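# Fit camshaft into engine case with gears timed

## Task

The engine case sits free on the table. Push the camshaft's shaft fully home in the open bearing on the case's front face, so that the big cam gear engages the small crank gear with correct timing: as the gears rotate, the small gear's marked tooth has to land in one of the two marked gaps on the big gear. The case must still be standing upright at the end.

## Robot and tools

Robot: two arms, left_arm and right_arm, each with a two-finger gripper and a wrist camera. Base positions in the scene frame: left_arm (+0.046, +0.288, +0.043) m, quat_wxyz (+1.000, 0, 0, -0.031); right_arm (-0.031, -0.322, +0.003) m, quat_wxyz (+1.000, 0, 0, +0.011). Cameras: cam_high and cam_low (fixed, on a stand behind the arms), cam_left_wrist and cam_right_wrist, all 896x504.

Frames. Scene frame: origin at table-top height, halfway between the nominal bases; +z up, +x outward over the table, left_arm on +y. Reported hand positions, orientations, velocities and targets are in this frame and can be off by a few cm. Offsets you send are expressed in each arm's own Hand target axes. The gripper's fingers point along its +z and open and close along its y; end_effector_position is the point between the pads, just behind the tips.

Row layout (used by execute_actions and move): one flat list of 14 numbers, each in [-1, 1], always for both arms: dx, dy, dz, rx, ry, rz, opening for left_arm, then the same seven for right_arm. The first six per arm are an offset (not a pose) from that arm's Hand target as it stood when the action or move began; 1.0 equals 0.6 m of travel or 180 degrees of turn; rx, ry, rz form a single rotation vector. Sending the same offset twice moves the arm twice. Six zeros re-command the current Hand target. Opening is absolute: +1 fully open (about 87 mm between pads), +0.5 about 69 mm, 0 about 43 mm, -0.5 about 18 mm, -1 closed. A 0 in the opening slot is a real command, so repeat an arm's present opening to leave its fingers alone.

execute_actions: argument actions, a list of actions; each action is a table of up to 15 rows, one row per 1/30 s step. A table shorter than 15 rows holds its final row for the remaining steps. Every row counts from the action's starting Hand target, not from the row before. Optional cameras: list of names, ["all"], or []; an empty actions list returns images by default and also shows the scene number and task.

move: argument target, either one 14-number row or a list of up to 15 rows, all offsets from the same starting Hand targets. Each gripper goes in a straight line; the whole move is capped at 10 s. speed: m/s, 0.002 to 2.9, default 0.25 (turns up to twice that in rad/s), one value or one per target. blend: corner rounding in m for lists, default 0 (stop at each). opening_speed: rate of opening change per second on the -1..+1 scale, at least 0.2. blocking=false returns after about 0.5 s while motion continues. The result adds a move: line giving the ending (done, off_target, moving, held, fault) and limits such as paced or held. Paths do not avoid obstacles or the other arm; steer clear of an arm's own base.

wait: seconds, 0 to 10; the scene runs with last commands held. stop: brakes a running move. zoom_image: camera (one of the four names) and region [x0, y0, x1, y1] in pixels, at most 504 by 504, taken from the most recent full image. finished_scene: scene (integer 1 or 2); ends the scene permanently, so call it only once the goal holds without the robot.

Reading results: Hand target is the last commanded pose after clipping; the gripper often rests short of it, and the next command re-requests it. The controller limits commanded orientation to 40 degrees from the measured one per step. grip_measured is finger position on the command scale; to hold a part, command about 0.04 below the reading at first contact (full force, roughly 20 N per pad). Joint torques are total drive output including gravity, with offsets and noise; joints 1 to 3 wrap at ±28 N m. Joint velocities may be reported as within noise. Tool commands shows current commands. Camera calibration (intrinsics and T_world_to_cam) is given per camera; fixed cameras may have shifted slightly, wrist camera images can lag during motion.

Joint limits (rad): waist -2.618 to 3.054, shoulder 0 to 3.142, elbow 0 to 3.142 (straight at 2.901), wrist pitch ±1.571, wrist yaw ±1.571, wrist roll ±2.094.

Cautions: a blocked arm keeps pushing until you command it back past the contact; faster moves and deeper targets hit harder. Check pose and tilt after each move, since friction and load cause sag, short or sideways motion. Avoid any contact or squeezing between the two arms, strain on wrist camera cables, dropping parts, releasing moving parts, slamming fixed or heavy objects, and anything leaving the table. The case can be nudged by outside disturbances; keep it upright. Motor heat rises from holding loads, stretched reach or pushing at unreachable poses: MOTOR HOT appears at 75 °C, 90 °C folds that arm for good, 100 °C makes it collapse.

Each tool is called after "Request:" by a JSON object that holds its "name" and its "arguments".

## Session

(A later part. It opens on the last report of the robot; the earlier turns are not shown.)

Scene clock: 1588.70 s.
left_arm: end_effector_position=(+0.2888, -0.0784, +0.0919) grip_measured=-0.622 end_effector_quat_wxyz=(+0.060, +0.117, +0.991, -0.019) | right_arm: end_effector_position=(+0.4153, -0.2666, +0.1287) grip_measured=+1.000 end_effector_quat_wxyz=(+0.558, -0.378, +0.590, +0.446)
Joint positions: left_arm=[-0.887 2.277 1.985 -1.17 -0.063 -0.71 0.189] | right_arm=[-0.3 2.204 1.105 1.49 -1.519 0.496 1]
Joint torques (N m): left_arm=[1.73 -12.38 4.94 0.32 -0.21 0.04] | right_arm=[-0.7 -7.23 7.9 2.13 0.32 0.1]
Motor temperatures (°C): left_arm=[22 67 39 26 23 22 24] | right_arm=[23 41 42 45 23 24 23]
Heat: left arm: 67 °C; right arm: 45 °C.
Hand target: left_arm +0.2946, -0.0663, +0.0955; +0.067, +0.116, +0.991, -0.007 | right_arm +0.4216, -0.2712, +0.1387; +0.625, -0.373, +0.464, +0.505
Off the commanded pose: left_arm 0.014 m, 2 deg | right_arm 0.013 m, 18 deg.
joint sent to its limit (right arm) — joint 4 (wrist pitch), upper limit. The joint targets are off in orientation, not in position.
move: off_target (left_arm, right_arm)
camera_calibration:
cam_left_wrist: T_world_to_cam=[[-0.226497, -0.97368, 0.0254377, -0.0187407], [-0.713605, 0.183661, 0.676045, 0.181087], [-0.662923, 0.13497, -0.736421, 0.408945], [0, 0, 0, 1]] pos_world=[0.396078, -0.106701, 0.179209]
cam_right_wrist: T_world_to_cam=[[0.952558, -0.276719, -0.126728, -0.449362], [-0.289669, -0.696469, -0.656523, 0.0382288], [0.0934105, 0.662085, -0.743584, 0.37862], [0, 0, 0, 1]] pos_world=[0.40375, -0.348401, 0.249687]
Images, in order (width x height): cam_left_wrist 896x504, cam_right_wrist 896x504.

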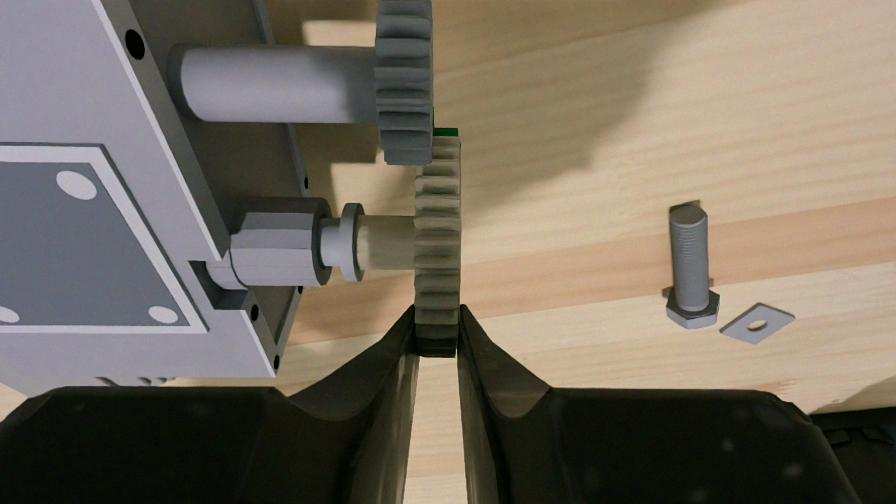

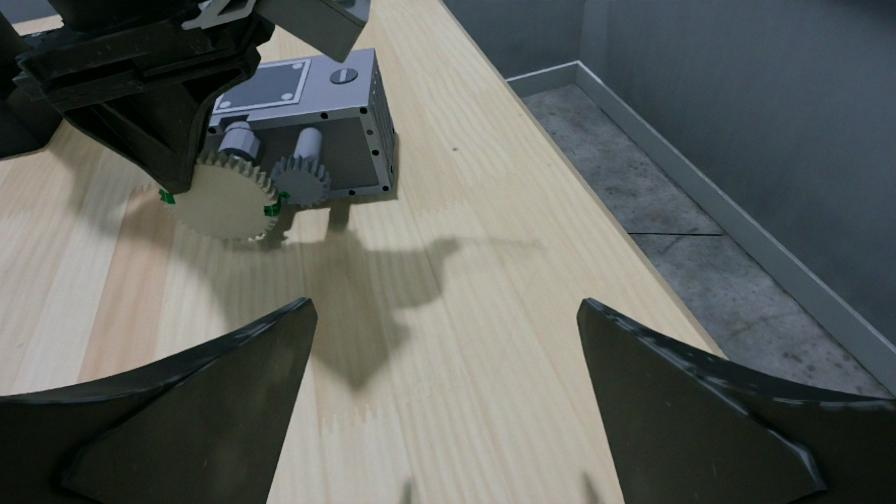

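Request:
{"name": "move", "arguments": {"target": [[-0.002,0.012,0.0,0,0.012,0,-0.85,0,0,0,0,0,0,1],[0.003,0.016,0.0,0,-0.016,0,-0.85,0,0,0,0,0,0,1],[-0.003,0.02,-0.0,0,0.016,0,-0.85,0,0,0,0,0,0,1],[0,0.016,0,0,0,0,-0.85,0,0,0,0,0,0,1]], "speed": 0.08, "blend": [0.001,0.001,0.001,0], "cameras": ["cam_left_wrist","cam_right_wrist"]}}

Request:
{"name": "zoom_image", "arguments": {"camera": "cam_right_wrist", "region": [140, 120, 340, 270]}}

Request:
{"name": "zoom_image", "arguments": {"camera": "cam_left_wrist", "region": [220, 80, 490, 300]}}

Scene clock: 1603.23 s.
left_arm: end_effector_position=(+0.2892, -0.0776, +0.0919) grip_measured=-0.618 end_effector_quat_wxyz=(+0.054, +0.124, +0.990, -0.039) | right_arm: end_effector_position=(+0.4153, -0.2666, +0.1287) grip_measured=+1.000 end_effector_quat_wxyz=(+0.558, -0.378, +0.590, +0.446)
Joint positions: left_arm=[-0.872 2.252 1.94 -1.129 -0.024 -0.684 0.191] | right_arm=[-0.3 2.204 1.105 1.49 -1.519 0.496 1]
Joint torques (N m): left_arm=[1.7 -12.49 4.9 0.18 -0.57 -0.01] | right_arm=[-0.7 -7.21 7.88 2.13 0.32 0.1]
Motor temperatures (°C): left_arm=[22 72 38 26 23 22 25] | right_arm=[23 41 42 45 23 24 23]
Heat: left arm: 72 °C; right arm: 45 °C.
Hand target: left_arm +0.2969, -0.0571, +0.0957; +0.067, +0.116, +0.991, -0.007 | right_arm +0.4216, -0.2712, +0.1387; +0.625, -0.373, +0.464, +0.505
Off the commanded pose: left_arm 0.022 m, 4 deg | right_arm 0.013 m, 18 deg.
joint sent to its limit (right arm) — joint 4 (wrist pitch), upper limit. The joint targets are off in orientation, not in position.
move: off_target (left_arm, right_arm)
camera_calibration:
cam_left_wrist: T_world_to_cam=[[-0.240443, -0.968435, 0.0657331, -0.0171343], [-0.699285, 0.219788, 0.680216, 0.179476], [-0.673192, 0.117587, -0.730058, 0.410176], [0, 0, 0, 1]] pos_world=[0.397512, -0.104272, 0.178496]
cam_right_wrist: T_world_to_cam=[[0.952558, -0.276719, -0.126728, -0.449362], [-0.289669, -0.696469, -0.656523, 0.0382288], [0.0934105, 0.662085, -0.743584, 0.37862], [0, 0, 0, 1]] pos_world=[0.40375, -0.348401, 0.249687]
Images, in order (width x height): cam_left_wrist 896x504, cam_right_wrist 896x504.

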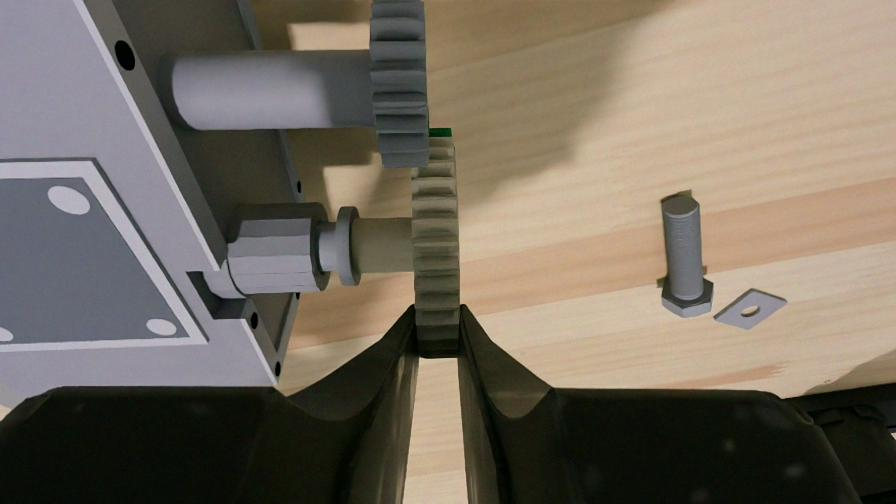

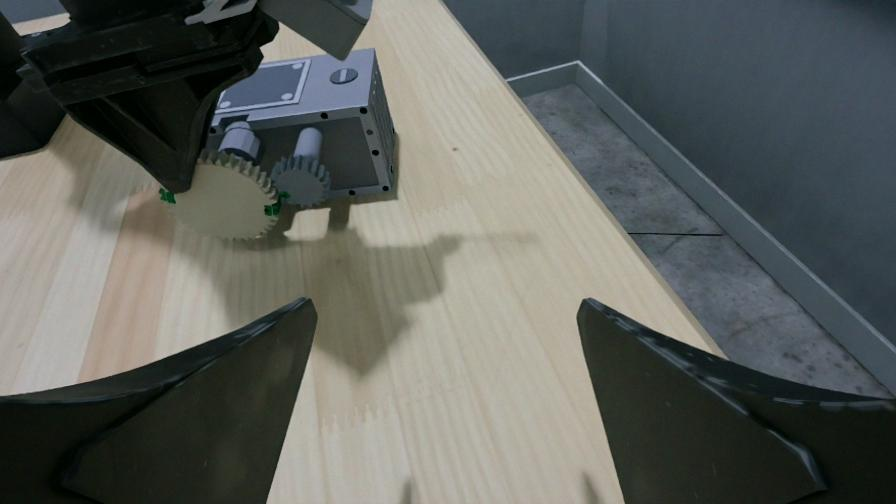

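Scaled by 2.520 from the camera's 896x504 image, which has a finer 1280x720 frame.

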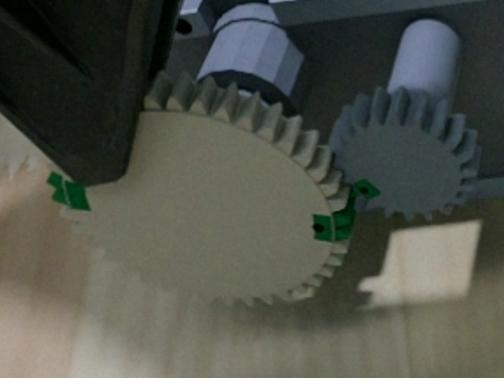

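Scaled by 1.867 from the camera's 896x504 image, which has a finer 1280x720 frame.

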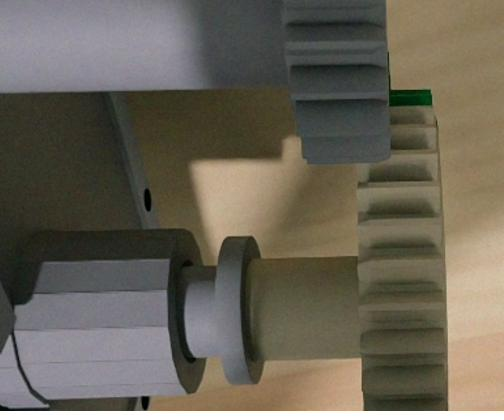

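Request:
{"name": "move", "arguments": {"target": [[0,-0.033,0,0,0,0,-0.85,0,0,0,0,0,0,1],[0,-0.033,0,0,0,0,-0.3,0,0,0,0,0,0,-1],[0.002,-0.033,-0.13,0,0,0,-0.3,0,0,0,0,0,0,-1],[0.2233,0.2,-0.2335,0.233,-0.126,0.265,-0.3,0,0,0,0,0,0,-1]], "speed": [0.1,0.1,0.1,0.3], "opening_speed": 1.0, "blend": [0,0,0.02,0], "cameras": []}}

Request:
{"name": "move", "arguments": {"target": [[0,0,0,0,0,0,-0.3,0.0723,0.2267,0.0713,0.04,0.086,0.027,-1],[0,0,0,0,0,0,-0.3,0.1547,0.2587,0.147,0.04,0.086,0.027,-1]], "speed": [0.15,0.08], "blend": [0.02,0], "cameras": ["all"]}}

Scene clock: 1648.83 s.
left_arm: end_effector_position=(+0.1814, +0.0922, +0.2210) grip_measured=-0.300 end_effector_quat_wxyz=(+0.217, +0.508, +0.762, -0.339) | right_arm: end_effector_position=(+0.4153, -0.2666, +0.1287) grip_measured=-0.978 end_effector_quat_wxyz=(+0.558, -0.378, +0.590, +0.446)
Joint positions: left_arm=[-0.48 1.08 1.012 -1.005 0.692 0.451 0.35] | right_arm=[-0.3 2.204 1.105 1.49 -1.519 0.496 0.011]
Joint torques (N m): left_arm=[0.68 -1.91 6.46 0.75 0.7 0.04] | right_arm=[-0.7 -7.23 7.88 2.13 0.32 0.1]
Motor temperatures (°C): left_arm=[22 85 36 25 23 22 25] | right_arm=[23 41 42 45 23 24 23]
Heat: left arm: 85 °C; right arm: 45 °C. Fold the left arm in close to its base, or ease its load, before you think long.
Hand target: left_arm +0.1771, +0.0947, +0.2166; +0.203, +0.508, +0.764, -0.344 | right_arm +0.4216, -0.2712, +0.1387; +0.625, -0.373, +0.464, +0.505
Off the commanded pose: left_arm 0.007 m, 2 deg | right_arm 0.013 m, 18 deg.
MOTOR HOT: joint 2 (shoulder) of the left arm reports 85 °C; the controller's stop level is 90 °C. To cool a motor, set the load down, stop pushing, or move to a pose that needs little force.
joint sent to its limit (right arm) — joint 4 (wrist pitch), upper limit. The joint targets are off in orientation, not in position.
move: off_target (right_arm); target 2's new opening was sent with right_arm's hand 0.013 m and 18 deg from that target
No camera images: "cameras" was empty.

Scene clock: 1651.40 s.
left_arm: end_effector_position=(+0.1813, +0.0922, +0.2210) grip_measured=-0.300 end_effector_quat_wxyz=(+0.217, +0.508, +0.762, -0.339) | right_arm: end_effector_position=(+0.2896, -0.1303, +0.0686) grip_measured=-0.978 end_effector_quat_wxyz=(+0.531, -0.367, +0.610, +0.460)
Joint positions: left_arm=[-0.48 1.08 1.012 -1.005 0.692 0.452 0.35] | right_arm=[0.064 1.997 0.471 1.492 -1.17 0.141 0.011]
Joint torques (N m): left_arm=[0.88 -1.72 6.49 0.8 0.69 0.06] | right_arm=[0.16 -4.72 3.34 2.66 0.18 -0.11]
Motor temperatures (°C): left_arm=[22 82 36 26 23 22 25] | right_arm=[23 41 42 45 23 24 23]
Heat: left arm: 82 °C; right arm: 45 °C. Fold the left arm in close to its base, or ease its load, before you think long.
Hand target: left_arm +0.1771, +0.0947, +0.2166; +0.203, +0.508, +0.764, -0.344 | right_arm +0.2935, -0.1295, +0.0760; +0.557, -0.378, +0.590, +0.446
Off the commanded pose: left_arm 0.007 m, 2 deg | right_arm 0.008 m, 4 deg.
MOTOR HOT: still on. Joint 2 (shoulder) of the left arm reports 82 °C.
joint sent to its limit (right arm) — joint 4 (wrist pitch), upper limit. The joint targets still meet the commanded pose.
move: off_target (right_arm)
camera_calibration:
cam_left_wrist: T_world_to_cam=[[-0.917174, -0.258909, 0.302914, 0.117761], [-0.246303, 0.965901, 0.0798164, -0.0393235], [-0.313251, -0.0014032, -0.949669, 0.406126], [0, 0, 0, 1]] pos_world=[0.225541, 0.0690418, 0.353153]
cam_right_wrist: T_world_to_cam=[[0.943728, -0.267194, -0.194898, -0.291047], [-0.329397, -0.706654, -0.626209, 0.0653795], [0.0295939, 0.655169, -0.754902, 0.273884], [0, 0, 0, 1]] pos_world=[0.2881, -0.211006, 0.190972]

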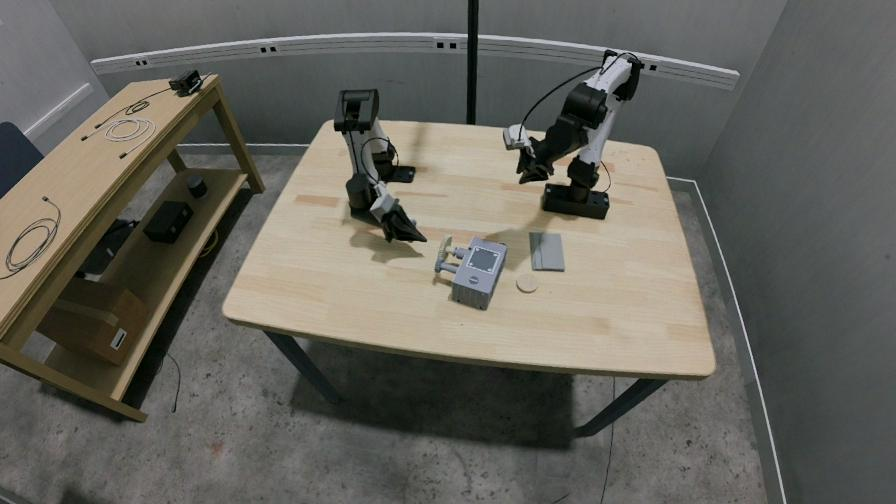

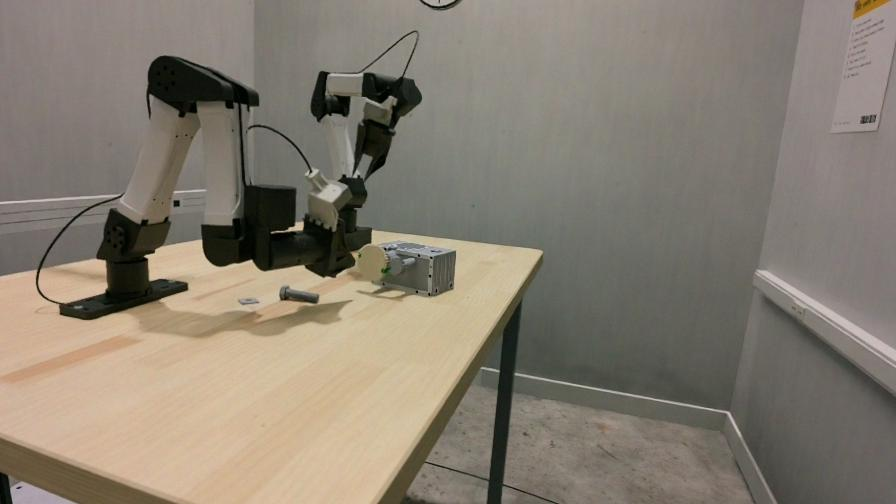

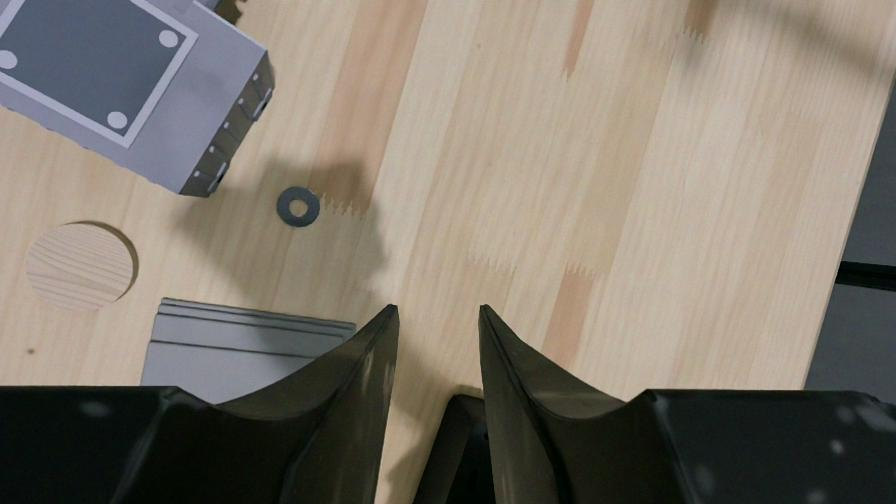

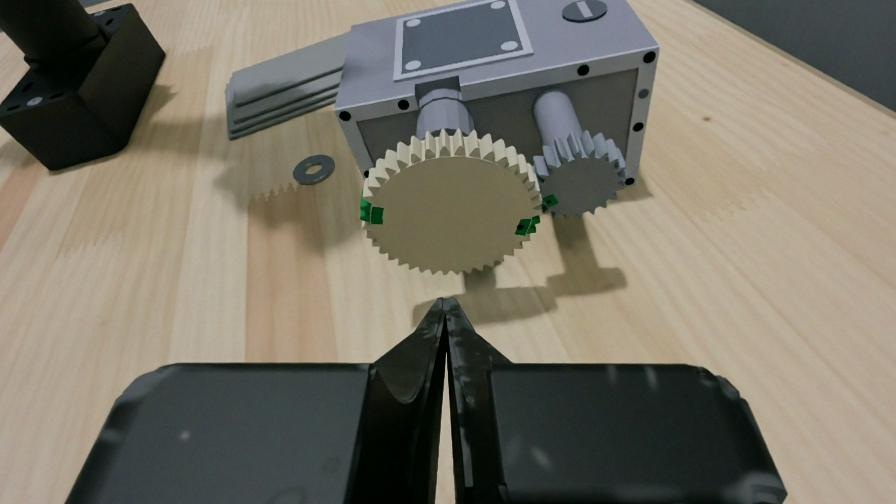

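Request:
{"name": "zoom_image", "arguments": {"camera": "cam_right_wrist", "region": [340, 80, 660, 290]}}

Request:
{"name": "zoom_image", "arguments": {"camera": "cam_right_wrist", "region": [490, 130, 640, 250]}}

Scaled by 1.575 from the camera's 896x504 image, which has a finer 1280x720 frame.

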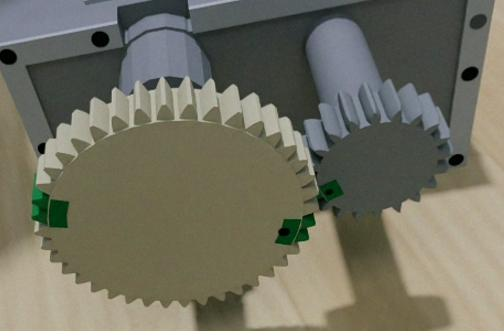

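Scaled by 3.360 from the camera's 896x504 image, which has a finer 1280x720 frame.

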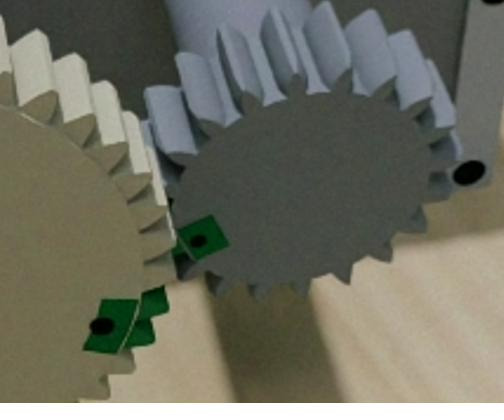

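Request:
{"name": "move", "arguments": {"target": [0,0,0,0,0,0,-0.3,0.0138,0.01,0.0538,0,0,0,-1], "speed": 0.06, "cameras": ["cam_right_wrist","cam_low"]}}

Scene clock: 1692.37 s.
left_arm: end_effector_position=(+0.1813, +0.0922, +0.2210) grip_measured=-0.300 end_effector_quat_wxyz=(+0.217, +0.508, +0.762, -0.339) | right_arm: end_effector_position=(+0.2869, -0.0992, +0.0560) grip_measured=-0.978 end_effector_quat_wxyz=(+0.522, -0.366, +0.618, +0.460)
Joint positions: left_arm=[-0.48 1.08 1.012 -1.005 0.692 0.452 0.35] | right_arm=[0.179 2.042 0.484 1.492 -1.055 0.131 0.011]
Joint torques (N m): left_arm=[0.76 -1.99 6.45 0.84 0.74 0.1] | right_arm=[0.2 -4.89 5.37 2.75 0.16 -0.11]
Motor temperatures (°C): left_arm=[22 59 35 26 23 22 24] | right_arm=[23 37 39 49 23 24 23]
Heat: left arm: 59 °C; right arm: 49 °C.
Hand target: left_arm +0.1771, +0.0947, +0.2166; +0.203, +0.508, +0.764, -0.344 | right_arm +0.2973, -0.0966, +0.0689; +0.557, -0.378, +0.590, +0.446
Off the commanded pose: left_arm 0.007 m, 2 deg | right_arm 0.017 m, 6 deg.
MOTOR HOT: cleared for the motors of the left arm.
joint sent to its limit (right arm) — joint 4 (wrist pitch), upper limit. The joint targets still meet the commanded pose.
move: off_target (right_arm)
camera_calibration:
cam_right_wrist: T_world_to_cam=[[0.939622, -0.2695, -0.210903, -0.280799], [-0.341941, -0.71482, -0.610007, 0.0804919], [0.0136392, 0.645292, -0.763814, 0.248226], [0, 0, 0, 1]] pos_world=[0.287983, -0.178316, 0.179478]
Images, in order (width x height): cam_low 896x504, cam_right_wrist 896x504.

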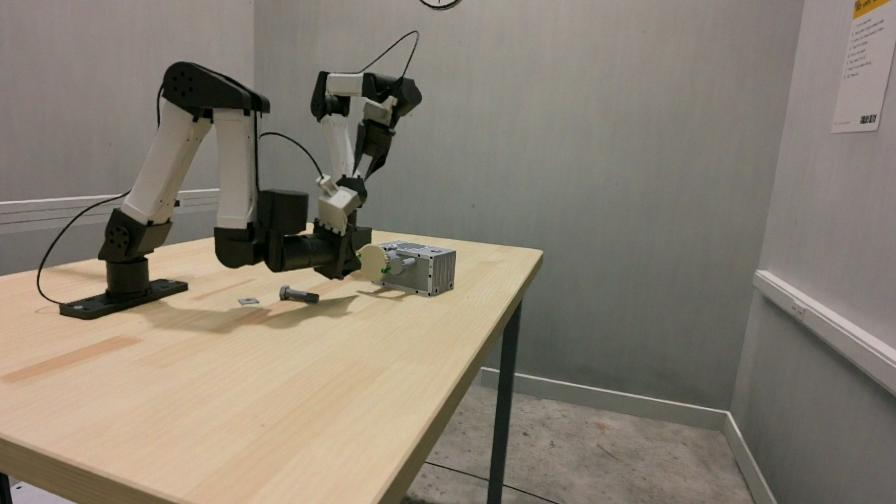

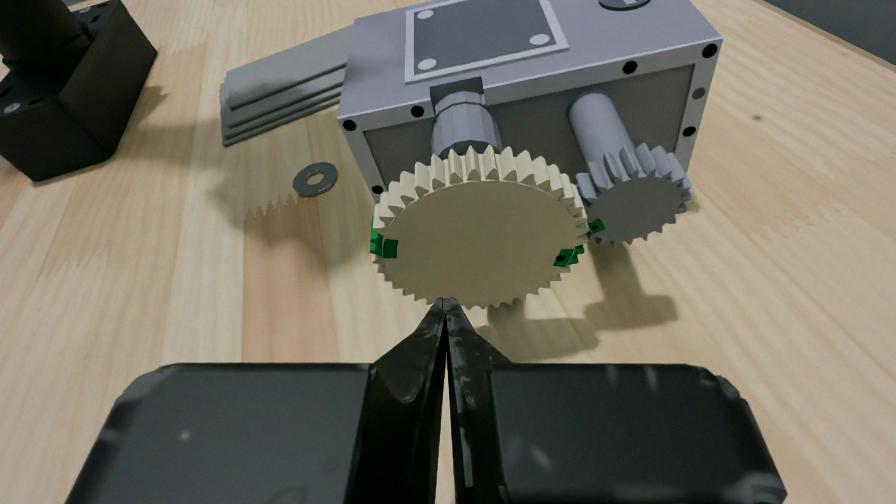

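Request:
{"name": "move", "arguments": {"target": [[0,0,0,0,0,0,-0.3,-0.011,-0.0083,0.0033,0,0,0,-1],[0,0,0,0,0,0,-0.3,-0.0102,-0.0062,0.035,0,0,0,-1]], "speed": 0.05, "cameras": ["cam_right_wrist"]}}

Request:
{"name": "zoom_image", "arguments": {"camera": "cam_right_wrist", "region": [340, 100, 720, 350]}}

Scene clock: 1704.87 s.
left_arm: end_effector_position=(+0.1813, +0.0922, +0.2210) grip_measured=-0.300 end_effector_quat_wxyz=(+0.217, +0.508, +0.762, -0.339) | right_arm: end_effector_position=(+0.3007, -0.0814, +0.0670) grip_measured=-0.978 end_effector_quat_wxyz=(+0.540, -0.375, +0.603, +0.452)
Joint positions: left_arm=[-0.48 1.08 1.012 -1.005 0.692 0.452 0.35] | right_arm=[0.231 2.048 0.544 1.492 -1.001 0.13 0.011]
Joint torques (N m): left_arm=[0.68 -1.73 6.39 0.82 0.72 0.09] | right_arm=[0.28 -5.15 5.78 2.3 0.19 0.04]
Motor temperatures (°C): left_arm=[22 56 35 27 23 22 24] | right_arm=[23 37 39 49 23 24 23]
Heat: left arm: 56 °C; right arm: 49 °C.
Hand target: left_arm +0.1771, +0.0947, +0.2166; +0.203, +0.508, +0.764, -0.344 | right_arm +0.3082, -0.0782, +0.0750; +0.557, -0.378, +0.590, +0.446
Off the commanded pose: left_arm 0.007 m, 2 deg | right_arm 0.011 m, 3 deg.
move: off_target (right_arm)
camera_calibration:
cam_right_wrist: T_world_to_cam=[[0.948973, -0.269852, -0.163188, -0.292659], [-0.310425, -0.708167, -0.634142, 0.0972973], [0.0555608, 0.652441, -0.7558, 0.232262], [0, 0, 0, 1]] pos_world=[0.295024, -0.161609, 0.189486]
Images, in order (width x height): cam_right_wrist 896x504.

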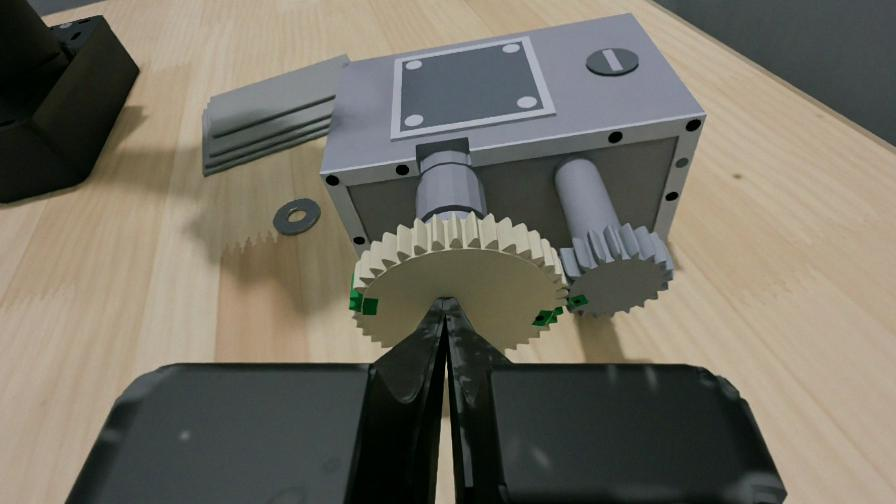

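Scaled by 1.326 from the camera's 896x504 image, which has a finer 1280x720 frame.

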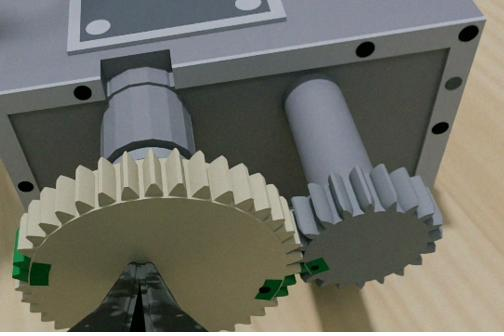

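Request:
{"name": "move", "arguments": {"target": [[0,0,0,0,0,0,-0.3,0,-0.008,0.001,0,0,0,-1],[0,0,0,0,0,0,-0.3,0,-0.0063,0.0255,0,0,0,-1]], "speed": 0.05, "blend": [0.001,0], "cameras": ["cam_right_wrist"]}}

Request:
{"name": "zoom_image", "arguments": {"camera": "cam_right_wrist", "region": [340, 140, 720, 390]}}

Scene clock: 1711.57 s.
left_arm: end_effector_position=(+0.1813, +0.0922, +0.2210) grip_measured=-0.300 end_effector_quat_wxyz=(+0.217, +0.508, +0.762, -0.339) | right_arm: end_effector_position=(+0.3062, -0.0791, +0.0672) grip_measured=-0.978 end_effector_quat_wxyz=(+0.543, -0.375, +0.601, +0.452)
Joint positions: left_arm=[-0.48 1.08 1.012 -1.005 0.692 0.452 0.35] | right_arm=[0.234 2.062 0.567 1.49 -0.997 0.132 0.011]
Joint torques (N m): left_arm=[0.8 -1.88 6.46 0.81 0.7 0.09] | right_arm=[2.78 -4.92 8.03 2 0.53 0.04]
Motor temperatures (°C): left_arm=[22 55 35 27 23 22 24] | right_arm=[23 36 39 49 23 24 23]
Heat: left arm: 55 °C; right arm: 49 °C.
Hand target: left_arm +0.1771, +0.0947, +0.2166; +0.203, +0.508, +0.764, -0.344 | right_arm +0.3165, -0.0649, +0.0748; +0.557, -0.378, +0.590, +0.446
Off the commanded pose: left_arm 0.007 m, 2 deg | right_arm 0.019 m, 2 deg.
move: off_target (right_arm)
camera_calibration:
cam_right_wrist: T_world_to_cam=[[0.949494, -0.270558, -0.158932, -0.297641], [-0.307942, -0.706166, -0.637575, 0.100464], [0.0602683, 0.654315, -0.753816, 0.229282], [0, 0, 0, 1]] pos_world=[0.299727, -0.159608, 0.189585]
Images, in order (width x height): cam_right_wrist 896x504.

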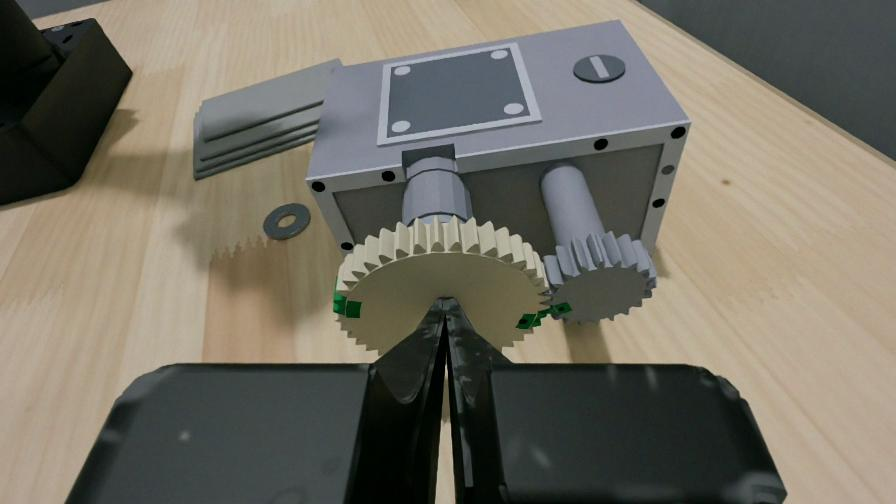

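Scaled by 1.326 from the camera's 896x504 image, which has a finer 1280x720 frame.

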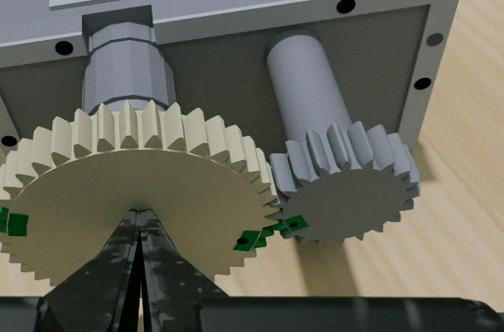

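Request:
{"name": "move", "arguments": {"target": [0,0,0,0,0,0,-0.3,0,0,-0.1,0,0,0,-1], "speed": 0.1, "cameras": ["cam_right_wrist"]}}

Request:
{"name": "zoom_image", "arguments": {"camera": "cam_right_wrist", "region": [340, 60, 660, 300]}}

Request:
{"name": "zoom_image", "arguments": {"camera": "cam_low", "region": [350, 230, 440, 300]}}

Scene clock: 1732.97 s.
left_arm: end_effector_position=(+0.1813, +0.0922, +0.2210) grip_measured=-0.300 end_effector_quat_wxyz=(+0.217, +0.508, +0.762, -0.339) | right_arm: end_effector_position=(+0.2954, -0.1215, +0.0540) grip_measured=-0.978 end_effector_quat_wxyz=(+0.525, -0.356, +0.624, +0.457)
Joint positions: left_arm=[-0.48 1.08 1.012 -1.005 0.692 0.452 0.35] | right_arm=[0.1 2.054 0.491 1.492 -1.112 0.133 0.011]
Joint torques (N m): left_arm=[0.8 -1.92 6.37 0.78 0.7 0.08] | right_arm=[-0.49 -7.65 3.12 2.71 -0.12 -0.07]
Heat: left arm: 52 °C; right arm: 47 °C.
Hand target: left_arm +0.1771, +0.0947, +0.2166; +0.203, +0.508, +0.764, -0.344 | right_arm +0.2974, -0.1218, +0.0737; +0.557, -0.378, +0.590, +0.446
Off the commanded pose: left_arm 0.007 m, 2 deg | right_arm 0.020 m, 6 deg.
joint sent to its limit (right arm) — joint 4 (wrist pitch), upper limit. The joint targets still meet the commanded pose.
move: off_target (right_arm)
camera_calibration:
cam_right_wrist: T_world_to_cam=[[0.931442, -0.28997, -0.219851, -0.294745], [-0.363233, -0.704553, -0.609646, 0.0737141], [0.0218824, 0.647706, -0.761576, 0.258586], [0, 0, 0, 1]] pos_world=[0.295655, -0.201019, 0.177072]
Images, in order (width x height): cam_right_wrist 896x504.

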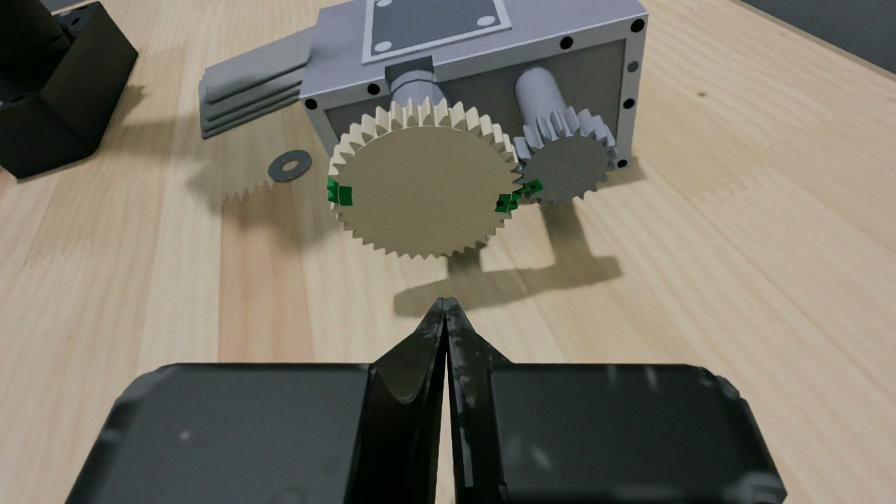

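Scaled by 1.575 from the camera's 896x504 image, which has a finer 1280x720 frame.

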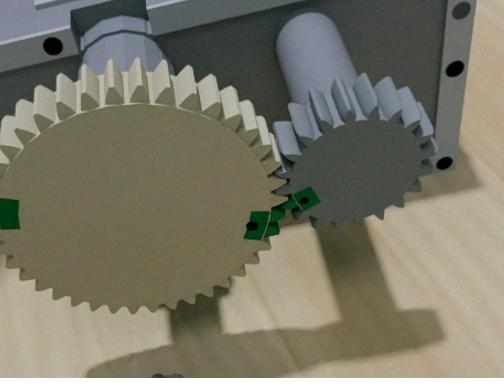

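This scene's latest camera images include none from cam_low. They are from: cam_right_wrist. cam_low's image comes with the result of a call that names it in "cameras".

Request:
{"name": "zoom_image", "arguments": {"camera": "cam_right_wrist", "region": [470, 100, 630, 220]}}

Request:
{"name": "wait", "arguments": {"seconds": 0.1, "cameras": ["cam_low","cam_high"]}}

Request:
{"name": "zoom_image", "arguments": {"camera": "cam_high", "region": [415, 220, 515, 310]}}

Request:
{"name": "zoom_image", "arguments": {"camera": "cam_low", "region": [345, 235, 425, 300]}}

Scaled by 3.150 from the camera's 896x504 image, which has a finer 1280x720 frame.

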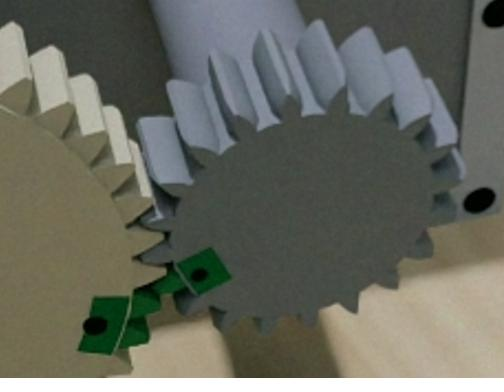

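Scene clock: 1741.80 s.
left_arm: end_effector_position=(+0.1813, +0.0922, +0.2210) grip_measured=-0.300 end_effector_quat_wxyz=(+0.217, +0.508, +0.762, -0.339) | right_arm: end_effector_position=(+0.2952, -0.1215, +0.0540) grip_measured=-0.978 end_effector_quat_wxyz=(+0.525, -0.356, +0.624, +0.457)
Joint positions: left_arm=[-0.48 1.08 1.012 -1.005 0.692 0.452 0.35] | right_arm=[0.1 2.054 0.491 1.492 -1.112 0.133 0.011]
Joint torques (N m): left_arm=[0.85 -1.73 6.41 0.8 0.67 0.08] | right_arm=[-0.49 -7.64 3.14 2.71 -0.13 -0.07]
Heat: left arm: 52 °C; right arm: 48 °C.
Hand target: left_arm +0.1771, +0.0947, +0.2166; +0.203, +0.508, +0.764, -0.344 | right_arm +0.2973, -0.1218, +0.0737; +0.557, -0.378, +0.590, +0.446
Tool commands: left_gripper/opening=-0.3 right_gripper/opening=-1.0
Off the commanded pose: left_arm 0.007 m, 2 deg | right_arm 0.020 m, 6 deg.
wait: 0.10 s; at rest from the start
Images, in order (width x height): cam_high 896x504, cam_low 896x504.

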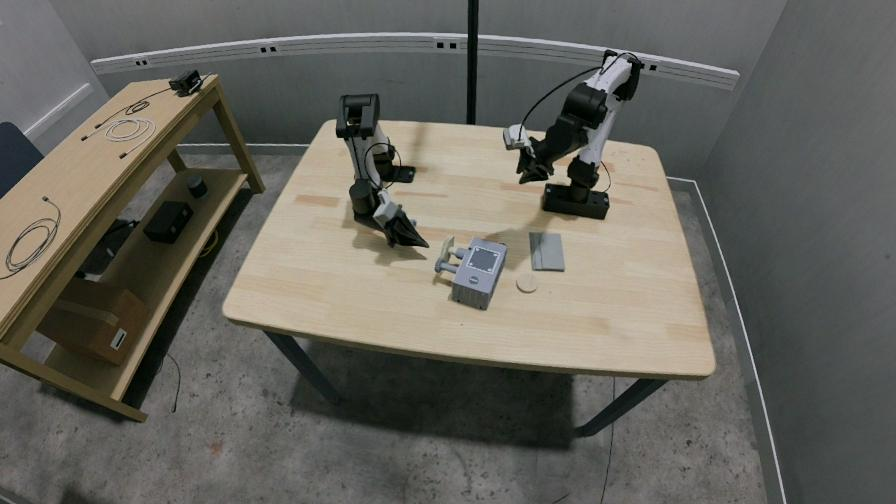

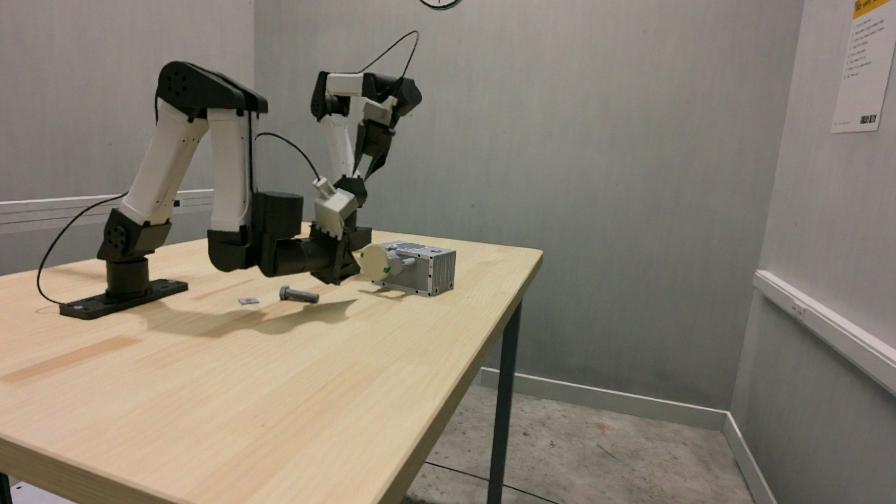

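Scaled by 5.040 from the camera's 896x504 image, which has a finer 1280x720 frame.

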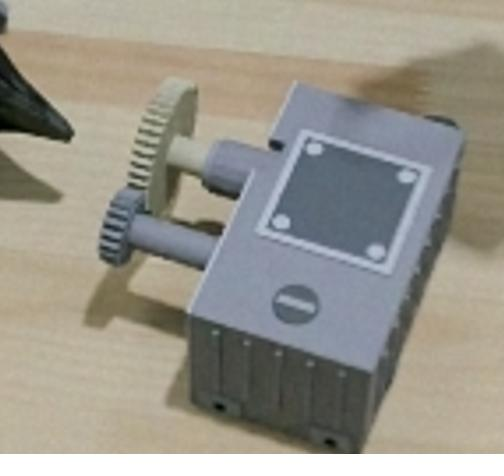

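Scaled by 6.300 from the camera's 896x504 image, which has a finer 1280x720 frame.

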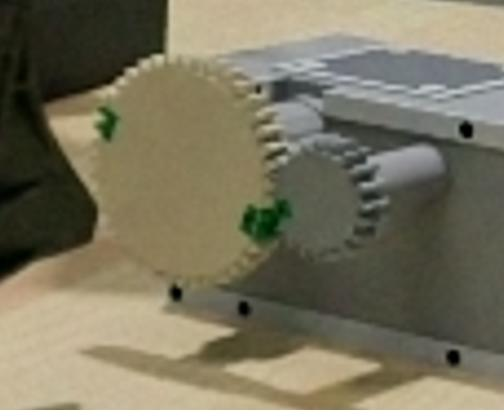

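Request:
{"name": "execute_actions", "arguments": {"actions": [], "cameras": ["cam_right_wrist","cam_low"]}}

Request:
{"name": "zoom_image", "arguments": {"camera": "cam_right_wrist", "region": [490, 130, 560, 220]}}

Request:
{"name": "zoom_image", "arguments": {"camera": "cam_low", "region": [376, 250, 410, 284]}}

Scene clock: 1757.43 s.
left_arm: end_effector_position=(+0.1813, +0.0922, +0.2210) grip_measured=-0.300 end_effector_quat_wxyz=(+0.217, +0.508, +0.762, -0.339) | right_arm: end_effector_position=(+0.2952, -0.1215, +0.0540) grip_measured=-0.978 end_effector_quat_wxyz=(+0.525, -0.356, +0.624, +0.457)
Joint positions: left_arm=[-0.48 1.08 1.012 -1.005 0.692 0.452 0.35] | right_arm=[0.1 2.054 0.491 1.492 -1.112 0.133 0.011]
Joint velocities: within noise
Joint torques (N m): left_arm=[0.76 -1.72 6.48 0.82 0.68 0.02] | right_arm=[-0.49 -7.64 3.12 2.71 -0.13 -0.07]
Motor temperatures (°C): left_arm=[22 50 35 27 23 22 23] | right_arm=[23 38 39 50 23 24 23]
Heat: left arm: 50 °C; right arm: 50 °C.
Hand target: left_arm +0.1771, +0.0947, +0.2166; +0.203, +0.508, +0.764, -0.344 | right_arm +0.2973, -0.1218, +0.0737; +0.557, -0.378, +0.590, +0.446
Tool commands: left_gripper/opening=-0.3 right_gripper/opening=-1.0
Off the commanded pose: left_arm 0.007 m, 2 deg | right_arm 0.020 m, 6 deg.
camera_calibration:
cam_right_wrist: T_world_to_cam=[[0.931687, -0.289215, -0.219806, -0.294582], [-0.362633, -0.704873, -0.609632, 0.0734343], [0.0213793, 0.647695, -0.7616, 0.258739], [0, 0, 0, 1]] pos_world=[0.295556, -0.201019, 0.177072]
Images, in order (width x height): cam_low 896x504, cam_right_wrist 896x504.

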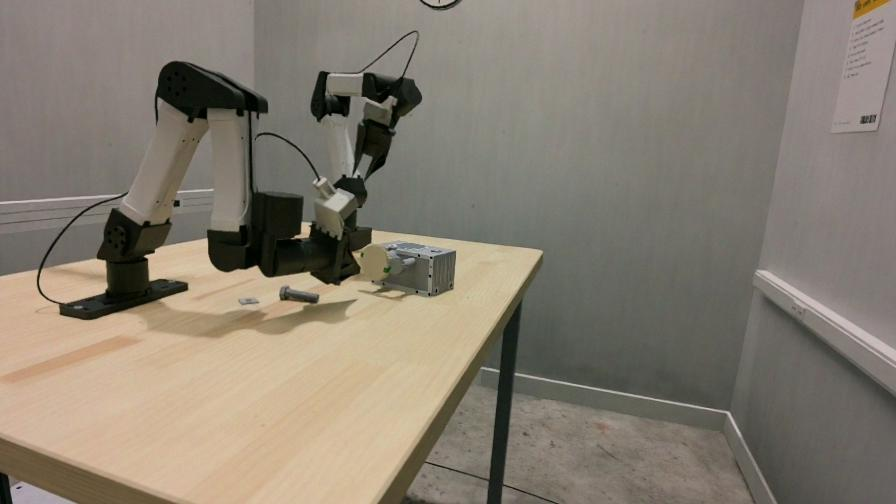

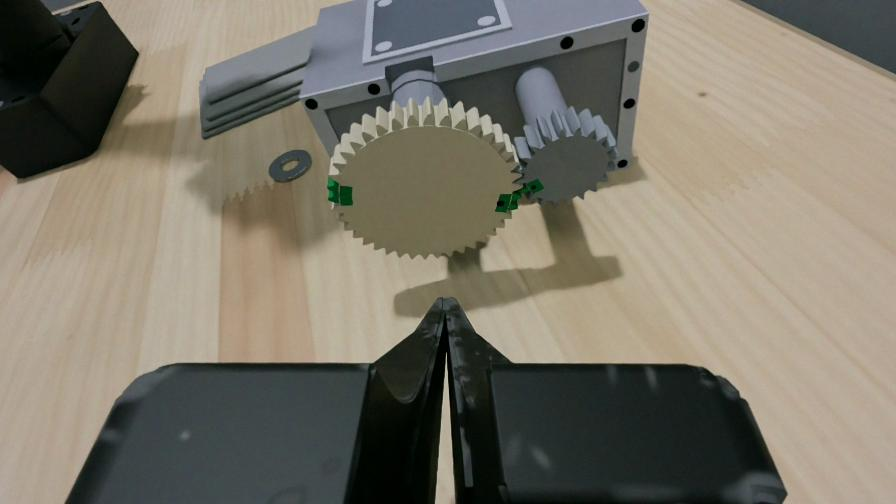

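Scaled by 5.600 from the camera's 896x504 image, which has a finer 1280x720 frame.

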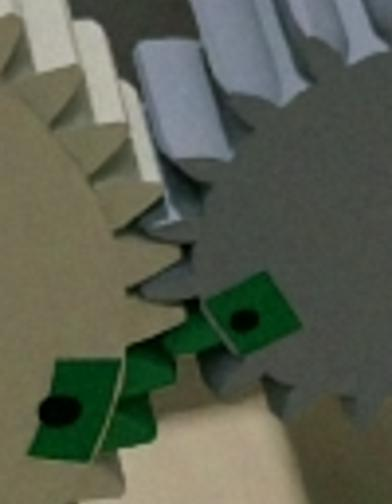

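Scaled by 14.824 from the camera's 896x504 image, which has a finer 1280x720 frame.

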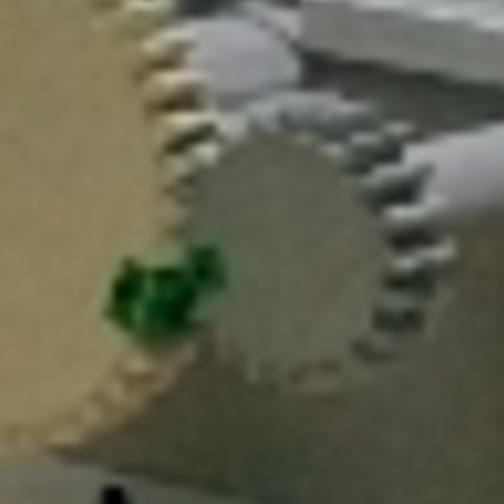

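Request:
{"name": "move", "arguments": {"target": [0,0,0,0,0,0,-0.3,0,0,-0.2,0,0,0,-1], "speed": 0.2, "cameras": []}}

Request:
{"name": "move", "arguments": {"target": [-0.21,0.1255,0.26,-0.24,0.118,-0.257,-0.3,0,0,0,0,0,0,-1], "speed": 0.2, "cameras": ["cam_left_wrist","cam_right_wrist"]}}

Request:
{"name": "zoom_image", "arguments": {"camera": "cam_left_wrist", "region": [250, 80, 530, 320]}}

Scene clock: 1802.00 s.
left_arm: end_effector_position=(+0.1813, +0.0922, +0.2210) grip_measured=-0.300 end_effector_quat_wxyz=(+0.217, +0.508, +0.762, -0.339) | right_arm: end_effector_position=(+0.2597, -0.2345, +0.0633) grip_measured=-0.978 end_effector_quat_wxyz=(+0.543, -0.353, +0.614, +0.451)
Joint positions: left_arm=[-0.48 1.08 1.012 -1.005 0.692 0.452 0.35] | right_arm=[-0.344 1.969 0.37 1.491 -1.538 0.062 0.011]
Joint torques (N m): left_arm=[0.91 -1.81 6.31 0.78 0.69 0.03] | right_arm=[-0.44 -6.45 2.62 1.98 -0.16 -0.11]
Heat: left arm: 48 °C; right arm: 51 °C.
Hand target: left_arm +0.1771, +0.0947, +0.2166; +0.203, +0.508, +0.764, -0.344 | right_arm +0.2590, -0.2354, +0.0716; +0.557, -0.378, +0.590, +0.446
Off the commanded pose: left_arm 0.007 m, 2 deg | right_arm 0.008 m, 4 deg.
joint sent to its limit (right arm) — joint 5 (wrist yaw), lower limit. The joint targets still meet the commanded pose.
move: off_target (right_arm)
No camera images: "cameras" was empty.

Scene clock: 1805.90 s.
left_arm: end_effector_position=(+0.2915, -0.0807, +0.1724) grip_measured=-0.300 end_effector_quat_wxyz=(+0.086, +0.123, +0.989, -0.015) | right_arm: end_effector_position=(+0.2596, -0.2344, +0.0633) grip_measured=-0.978 end_effector_quat_wxyz=(+0.543, -0.353, +0.614, +0.451)
Joint positions: left_arm=[-0.903 2.312 2.371 -1.492 -0.108 -0.711 0.35] | right_arm=[-0.344 1.969 0.37 1.491 -1.539 0.062 0.011]
Joint torques (N m): left_arm=[-0.36 -9.44 8.34 0.34 -0.21 -0.19] | right_arm=[-0.46 -6.5 2.63 1.96 -0.16 -0.11]
Heat: left arm: 49 °C; right arm: 50 °C.
Hand target: left_arm +0.2908, -0.0807, +0.1694; +0.086, +0.120, +0.989, -0.004 | right_arm +0.2589, -0.2354, +0.0716; +0.557, -0.378, +0.590, +0.446
Off the commanded pose: left_arm 0.003 m, 1 deg | right_arm 0.008 m, 4 deg.
joint sent to its limit (right arm) — joint 5 (wrist yaw), lower limit. The joint targets still meet the commanded pose.
move: off_target (right_arm)
camera_calibration:
cam_left_wrist: T_world_to_cam=[[-0.237303, -0.971372, 0.0110791, -0.0165207], [-0.746663, 0.18968, 0.637587, 0.145747], [-0.621436, 0.143029, -0.770299, 0.464774], [0, 0, 0, 1]] pos_world=[0.39373, -0.110169, 0.265272]
cam_right_wrist: T_world_to_cam=[[0.933292, -0.303047, -0.192685, -0.297432], [-0.354118, -0.687397, -0.634102, -0.00989656], [0.0597112, 0.660036, -0.748857, 0.331908], [0, 0, 0, 1]] pos_world=[0.254267, -0.31601, 0.184966]
Images, in order (width x height): cam_left_wrist 896x504, cam_right_wrist 896x504.

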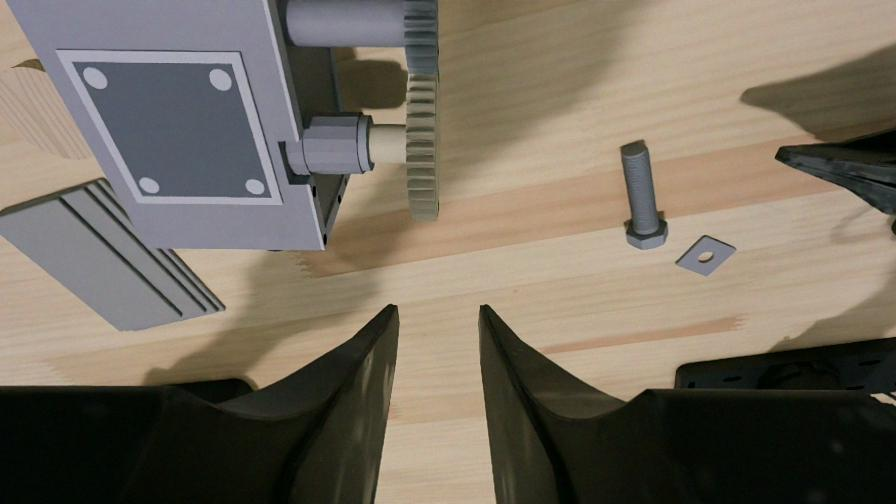

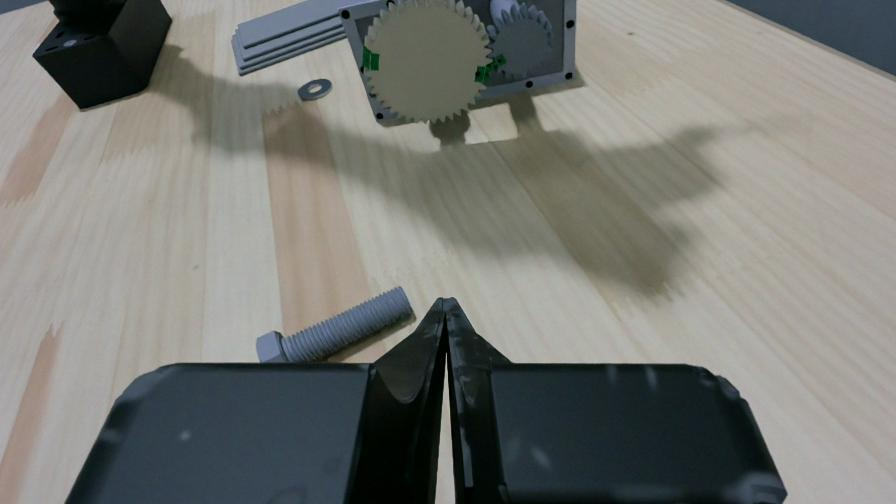

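Scaled by 1.800 from the camera's 896x504 image, which has a finer 1280x720 frame.

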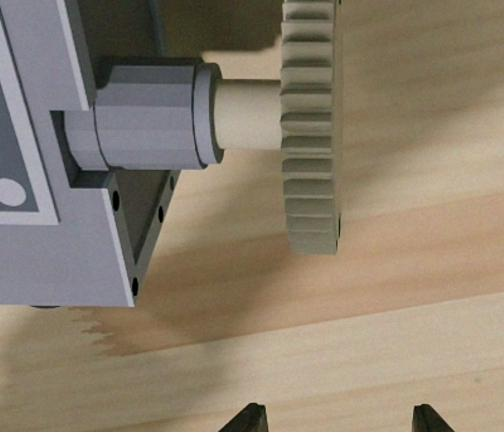

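Request:
{"name": "zoom_image", "arguments": {"camera": "cam_right_wrist", "region": [450, 30, 530, 110]}}

Request:
{"name": "zoom_image", "arguments": {"camera": "cam_right_wrist", "region": [340, 0, 580, 140]}}

Scaled by 6.300 from the camera's 896x504 image, which has a finer 1280x720 frame.

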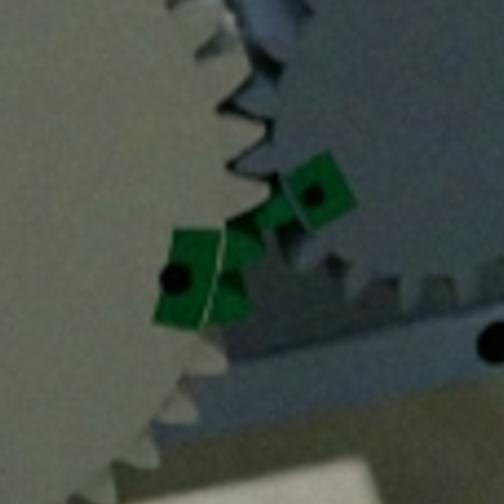

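Scaled by 2.100 from the camera's 896x504 image, which has a finer 1280x720 frame.

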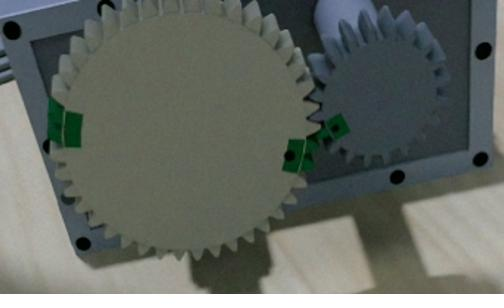

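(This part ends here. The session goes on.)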